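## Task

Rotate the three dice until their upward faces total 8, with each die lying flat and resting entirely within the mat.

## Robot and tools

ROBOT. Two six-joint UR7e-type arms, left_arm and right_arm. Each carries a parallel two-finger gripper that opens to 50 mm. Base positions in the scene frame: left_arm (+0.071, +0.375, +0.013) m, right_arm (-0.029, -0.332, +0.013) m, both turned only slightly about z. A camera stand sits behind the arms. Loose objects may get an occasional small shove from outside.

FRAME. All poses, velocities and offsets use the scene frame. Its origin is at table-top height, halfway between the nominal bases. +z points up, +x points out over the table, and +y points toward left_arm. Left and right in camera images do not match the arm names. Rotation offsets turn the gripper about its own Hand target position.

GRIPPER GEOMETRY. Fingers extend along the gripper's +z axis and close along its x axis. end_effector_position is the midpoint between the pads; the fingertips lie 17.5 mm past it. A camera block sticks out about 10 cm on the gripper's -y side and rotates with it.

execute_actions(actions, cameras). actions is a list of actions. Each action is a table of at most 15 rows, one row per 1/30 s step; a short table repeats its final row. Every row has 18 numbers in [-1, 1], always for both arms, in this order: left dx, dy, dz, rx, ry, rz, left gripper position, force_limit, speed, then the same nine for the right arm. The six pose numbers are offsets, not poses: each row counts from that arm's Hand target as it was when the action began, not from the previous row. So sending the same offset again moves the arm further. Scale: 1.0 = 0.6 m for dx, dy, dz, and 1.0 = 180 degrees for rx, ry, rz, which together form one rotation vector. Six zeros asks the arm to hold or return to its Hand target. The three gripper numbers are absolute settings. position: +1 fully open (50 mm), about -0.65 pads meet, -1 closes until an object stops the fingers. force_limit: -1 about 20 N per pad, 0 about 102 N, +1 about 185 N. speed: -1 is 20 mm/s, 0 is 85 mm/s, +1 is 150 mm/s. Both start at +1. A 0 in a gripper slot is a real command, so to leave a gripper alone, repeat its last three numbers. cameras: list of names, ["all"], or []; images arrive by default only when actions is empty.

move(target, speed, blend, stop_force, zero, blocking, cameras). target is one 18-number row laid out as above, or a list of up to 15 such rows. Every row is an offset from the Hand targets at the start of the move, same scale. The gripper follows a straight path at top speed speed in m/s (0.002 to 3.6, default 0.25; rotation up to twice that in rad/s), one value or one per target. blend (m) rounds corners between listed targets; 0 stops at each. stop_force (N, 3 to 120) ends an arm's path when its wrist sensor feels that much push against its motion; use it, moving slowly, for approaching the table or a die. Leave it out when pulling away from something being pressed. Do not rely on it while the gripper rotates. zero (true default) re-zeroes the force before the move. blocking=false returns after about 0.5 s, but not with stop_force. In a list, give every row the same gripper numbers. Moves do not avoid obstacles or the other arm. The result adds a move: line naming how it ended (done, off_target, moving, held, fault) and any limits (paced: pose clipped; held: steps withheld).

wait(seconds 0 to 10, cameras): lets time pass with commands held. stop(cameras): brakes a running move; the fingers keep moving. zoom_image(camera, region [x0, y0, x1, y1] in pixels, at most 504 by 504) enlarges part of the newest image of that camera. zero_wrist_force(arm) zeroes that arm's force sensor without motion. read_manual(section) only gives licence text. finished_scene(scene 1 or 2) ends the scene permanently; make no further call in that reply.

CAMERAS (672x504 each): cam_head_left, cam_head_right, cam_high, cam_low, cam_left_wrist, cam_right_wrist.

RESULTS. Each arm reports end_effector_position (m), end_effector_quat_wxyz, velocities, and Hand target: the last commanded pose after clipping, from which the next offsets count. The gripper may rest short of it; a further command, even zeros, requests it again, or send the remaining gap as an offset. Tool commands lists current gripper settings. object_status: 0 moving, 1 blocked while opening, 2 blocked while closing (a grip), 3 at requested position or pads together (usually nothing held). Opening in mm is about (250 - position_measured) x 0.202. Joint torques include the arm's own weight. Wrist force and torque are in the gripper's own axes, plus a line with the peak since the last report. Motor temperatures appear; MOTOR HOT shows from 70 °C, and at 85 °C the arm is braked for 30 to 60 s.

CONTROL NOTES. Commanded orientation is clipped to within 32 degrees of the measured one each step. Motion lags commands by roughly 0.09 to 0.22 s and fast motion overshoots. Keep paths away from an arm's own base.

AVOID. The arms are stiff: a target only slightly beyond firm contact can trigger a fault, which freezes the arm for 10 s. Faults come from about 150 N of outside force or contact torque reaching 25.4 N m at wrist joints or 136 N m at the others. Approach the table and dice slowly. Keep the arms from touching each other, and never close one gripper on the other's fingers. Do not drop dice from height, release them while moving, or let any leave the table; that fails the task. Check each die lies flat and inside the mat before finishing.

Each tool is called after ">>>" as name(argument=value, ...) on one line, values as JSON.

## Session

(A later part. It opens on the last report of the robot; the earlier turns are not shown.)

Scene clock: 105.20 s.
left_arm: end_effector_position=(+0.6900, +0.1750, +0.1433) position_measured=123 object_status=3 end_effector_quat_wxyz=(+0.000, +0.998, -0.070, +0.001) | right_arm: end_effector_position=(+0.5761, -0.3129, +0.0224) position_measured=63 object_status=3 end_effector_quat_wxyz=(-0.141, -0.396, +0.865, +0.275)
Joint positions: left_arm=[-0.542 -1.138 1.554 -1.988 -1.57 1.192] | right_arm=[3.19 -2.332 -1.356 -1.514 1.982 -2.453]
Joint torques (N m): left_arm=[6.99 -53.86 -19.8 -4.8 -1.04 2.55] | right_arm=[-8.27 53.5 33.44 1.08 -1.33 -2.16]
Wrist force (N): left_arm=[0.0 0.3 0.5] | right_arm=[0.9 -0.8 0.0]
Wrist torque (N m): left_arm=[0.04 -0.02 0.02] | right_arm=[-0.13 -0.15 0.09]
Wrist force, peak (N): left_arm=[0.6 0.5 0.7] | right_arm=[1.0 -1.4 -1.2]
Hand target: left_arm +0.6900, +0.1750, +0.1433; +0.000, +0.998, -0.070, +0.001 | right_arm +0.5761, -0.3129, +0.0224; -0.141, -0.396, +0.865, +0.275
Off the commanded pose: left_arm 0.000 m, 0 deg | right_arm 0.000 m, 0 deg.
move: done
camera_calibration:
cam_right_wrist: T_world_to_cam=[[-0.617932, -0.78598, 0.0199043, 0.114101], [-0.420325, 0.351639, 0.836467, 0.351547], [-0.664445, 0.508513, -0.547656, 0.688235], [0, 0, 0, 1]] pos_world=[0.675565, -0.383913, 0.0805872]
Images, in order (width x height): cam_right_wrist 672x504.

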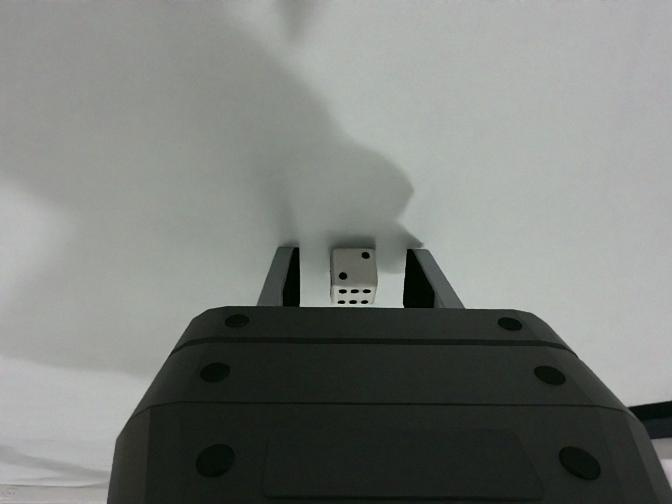

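>>> move(target=[[0,0,0,0,0,0,0.2,-0.7,-1,0,0,0,0,0,0,-1,-0.5,-1],[-0.05,0.15,0,0,0,0,0.2,-0.7,-1,0,0,0.13,0,0,0,-1,-0.5,-1],[-0.1,0.3,0,0,0,0,0.2,-0.7,-1,0.1935,0.3762,0.146,-0.272,-0.3445,0,-1,-0.5,-1]], speed=[0.1,0.2,0.4], blend=[0,0.02,0], cameras=["cam_right_wrist","cam_high"])

>>> zoom_image(camera="cam_right_wrist", region=[280, 216, 400, 306])

Scene clock: 123.60 s.
left_arm: end_effector_position=(+0.6300, +0.3550, +0.1433) position_measured=123 object_status=3 end_effector_quat_wxyz=(+0.000, +0.998, -0.070, +0.001) | right_arm: end_effector_position=(+0.6922, -0.0873, +0.1101) position_measured=177 object_status=2 end_effector_quat_wxyz=(+0.167, -0.387, +0.846, -0.326) end_effector_velocity=(+0.000, +0.001, +0.000) end_effector_angular_velocity=(-0.004, -0.004, +0.001)
Joint positions: left_arm=[-0.299 -1.337 1.832 -2.067 -1.57 1.435] | right_arm=[3.852 -2.21 -1.563 -0.794 0.832 -1.742]
Joint velocities: left_arm=[within noise] | right_arm=[0.002 -0.001 -0.001 0.001 -0.006 0]
Joint torques (N m): left_arm=[-6.11 -29.31 -32.1 -3.3 -0.84 -2.62] | right_arm=[5.73 42.51 17.87 3.04 -3.73 -0.87]
Wrist force (N): left_arm=[0.1 -0.2 0.0] | right_arm=[-1.1 -0.2 0.0]
Wrist torque (N m): left_arm=[-0.05 -0.04 0.02] | right_arm=[-0.16 0.17 0.03]
Wrist force, peak (N): left_arm=[1.5 3.4 0.5] | right_arm=[1.0 -2.5 2.3]
Hand target: left_arm +0.6300, +0.3550, +0.1433; +0.000, +0.998, -0.070, +0.001 | right_arm +0.6922, -0.0872, +0.1100; +0.167, -0.387, +0.846, -0.326
Off the commanded pose: left_arm 0.000 m, 0 deg | right_arm 0.000 m, 0 deg.
move: done
camera_calibration:
cam_right_wrist: T_world_to_cam=[[-0.634593, -0.772825, 0.00579528, 0.37573], [-0.716863, 0.585806, -0.378072, 0.607165], [0.288789, -0.244076, -0.925758, 0.0147293], [0, 0, 0, 1]] pos_world=[0.669437, -0.0617123, 0.241011]
Images, in order (width x height): cam_high 672x504, cam_right_wrist 672x504.

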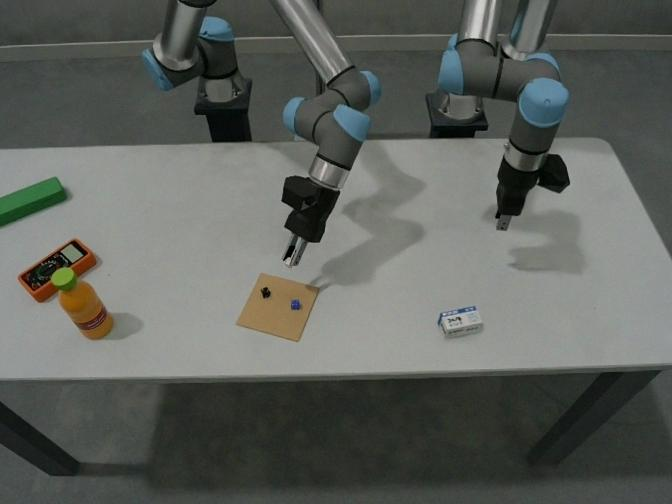

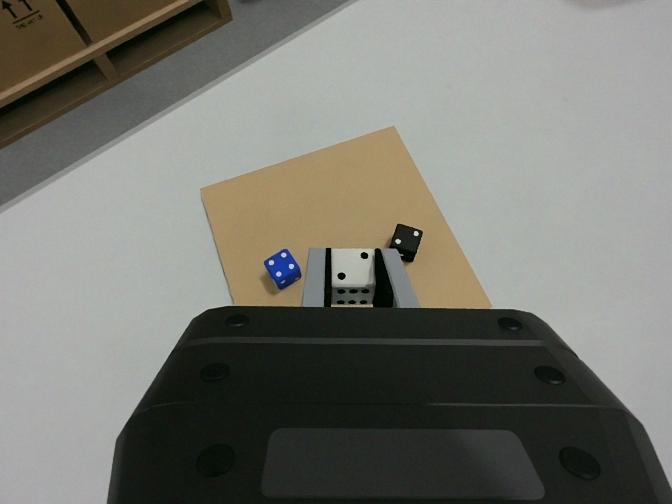

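Scaled by 4.200 from the camera's 672x504 image, which has a finer 960x720 frame.

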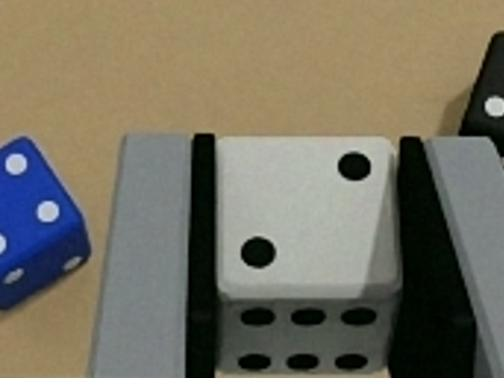

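>>> move(target=[[0,0,0,0,0,0,0.2,-0.7,-1,0,0,-0.125,0,0,0,-1,-0.5,-1],[0,0,0,0,0,0,0.2,-0.7,-1,0,0,-0.1475,0,0,0,-1,-0.5,-1]], speed=[0.15,0.008], stop_force=4, cameras=["cam_high"])

Scene clock: 128.10 s.
left_arm: end_effector_position=(+0.6300, +0.3550, +0.1433) position_measured=123 object_status=3 end_effector_quat_wxyz=(+0.000, +0.998, -0.070, +0.001) | right_arm: end_effector_position=(+0.6922, -0.0872, +0.0269) position_measured=177 object_status=2 end_effector_quat_wxyz=(+0.167, -0.387, +0.846, -0.326)
Joint positions: left_arm=[-0.299 -1.337 1.832 -2.067 -1.57 1.435] | right_arm=[3.852 -2.338 -1.597 -0.632 0.832 -1.742]
Joint torques (N m): left_arm=[-5.35 -29.05 -32.68 -0.32 0.99 -2.63] | right_arm=[-8.6 53.49 19.68 0.76 -0.05 0.63]
Wrist force (N): left_arm=[0.2 -0.1 0.3] | right_arm=[-2.0 -3.2 -4.7]
Wrist torque (N m): left_arm=[-0.03 -0.04 0.03] | right_arm=[-0.17 0.20 0.02]
Wrist force, peak (N): left_arm=[0.2 0.1 0.6] | right_arm=[-0.1 -4.7 -9.0]
Hand target: left_arm +0.6300, +0.3550, +0.1433; +0.000, +0.998, -0.070, +0.001 | right_arm +0.6922, -0.0872, +0.0269; +0.167, -0.387, +0.846, -0.326 (not the last commanded pose)
Off the commanded pose: left_arm 0.000 m, 0 deg | right_arm 0.005 m, 0 deg.
move: contact (right_arm); path passed 1 of 2 targets
Images, in order (width x height): cam_high 672x504.

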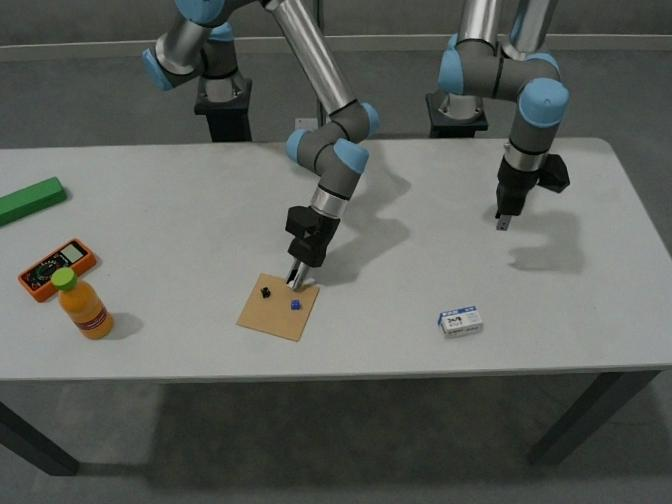

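>>> move(target=[[0,0,0,0,0,0,0.2,-0.7,-1,0,0,0,0,0,0,0.2,-0.5,-1],[0,0,0,0,0,0,0.2,-0.7,-1,-0.13,0.1,0.18,0,0,0,0.2,-0.5,-1]], speed=[0.1,0.15], cameras=["cam_right_wrist","cam_high"])

>>> zoom_image(camera="cam_high", region=[240, 265, 330, 345])

Scene clock: 132.00 s.
left_arm: end_effector_position=(+0.6300, +0.3550, +0.1433) position_measured=123 object_status=3 end_effector_quat_wxyz=(+0.000, +0.998, -0.070, +0.001) | right_arm: end_effector_position=(+0.6143, -0.0272, +0.1349) position_measured=123 object_status=3 end_effector_quat_wxyz=(+0.167, -0.387, +0.846, -0.326)
Joint positions: left_arm=[-0.299 -1.337 1.832 -2.067 -1.57 1.435] | right_arm=[4.002 -2.099 -1.635 -0.971 0.82 -1.539]
Joint torques (N m): left_arm=[-5.51 -28.85 -32.42 -0.44 1.04 -2.73] | right_arm=[1.52 49.25 16.89 1.21 -2.04 -0.09]
Wrist force (N): left_arm=[0.2 0.0 0.3] | right_arm=[-1.1 -0.2 0.1]
Wrist torque (N m): left_arm=[-0.02 -0.06 0.03] | right_arm=[-0.16 0.16 0.04]
Wrist force, peak (N): left_arm=[0.1 0.0 0.7] | right_arm=[-2.0 -3.2 -4.8]
Hand target: left_arm +0.6300, +0.3550, +0.1433; +0.000, +0.998, -0.070, +0.001 | right_arm +0.6142, -0.0272, +0.1349; +0.167, -0.387, +0.846, -0.326
Off the commanded pose: left_arm 0.000 m, 0 deg | right_arm 0.000 m, 0 deg.
move: done
camera_calibration:
cam_right_wrist: T_world_to_cam=[[-0.63457, -0.772844, 0.00575426, 0.372532], [-0.716802, 0.585738, -0.378294, 0.525441], [0.288992, -0.244179, -0.925668, 0.074739], [0, 0, 0, 1]] pos_world=[0.591436, -0.00161195, 0.265811]
Images, in order (width x height): cam_high 672x504, cam_right_wrist 672x504.

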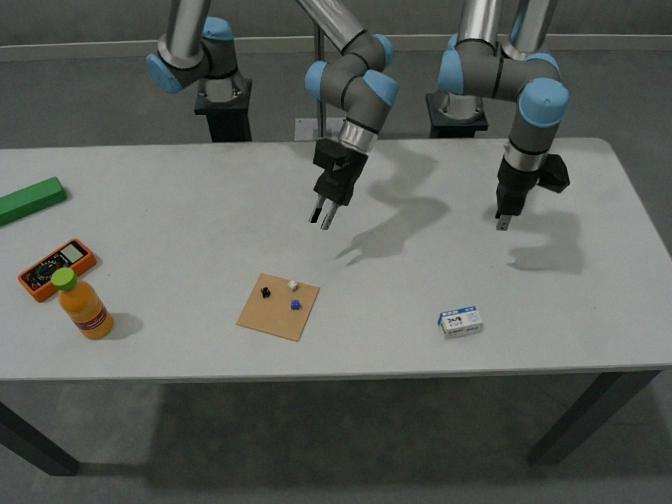

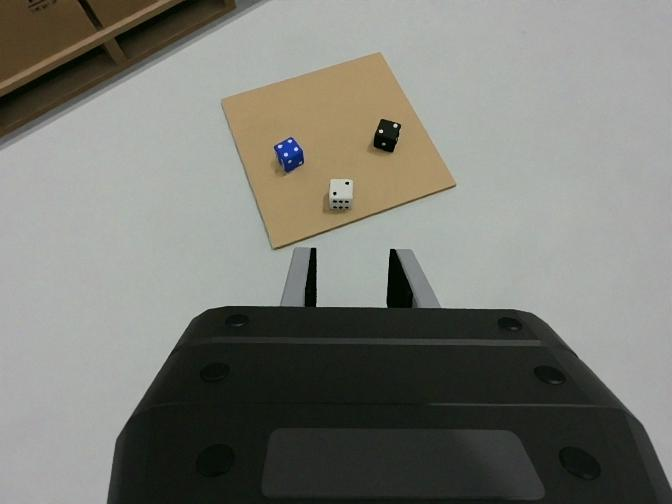

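Scaled by 5.600 from the camera's 672x504 image, which has a finer 960x720 frame.

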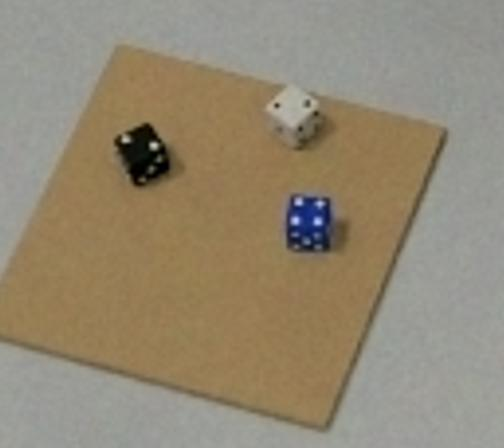

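2+4+2=8, all on the mat.

>>> finished_scene(scene=2)

The scene is finished: the task was done.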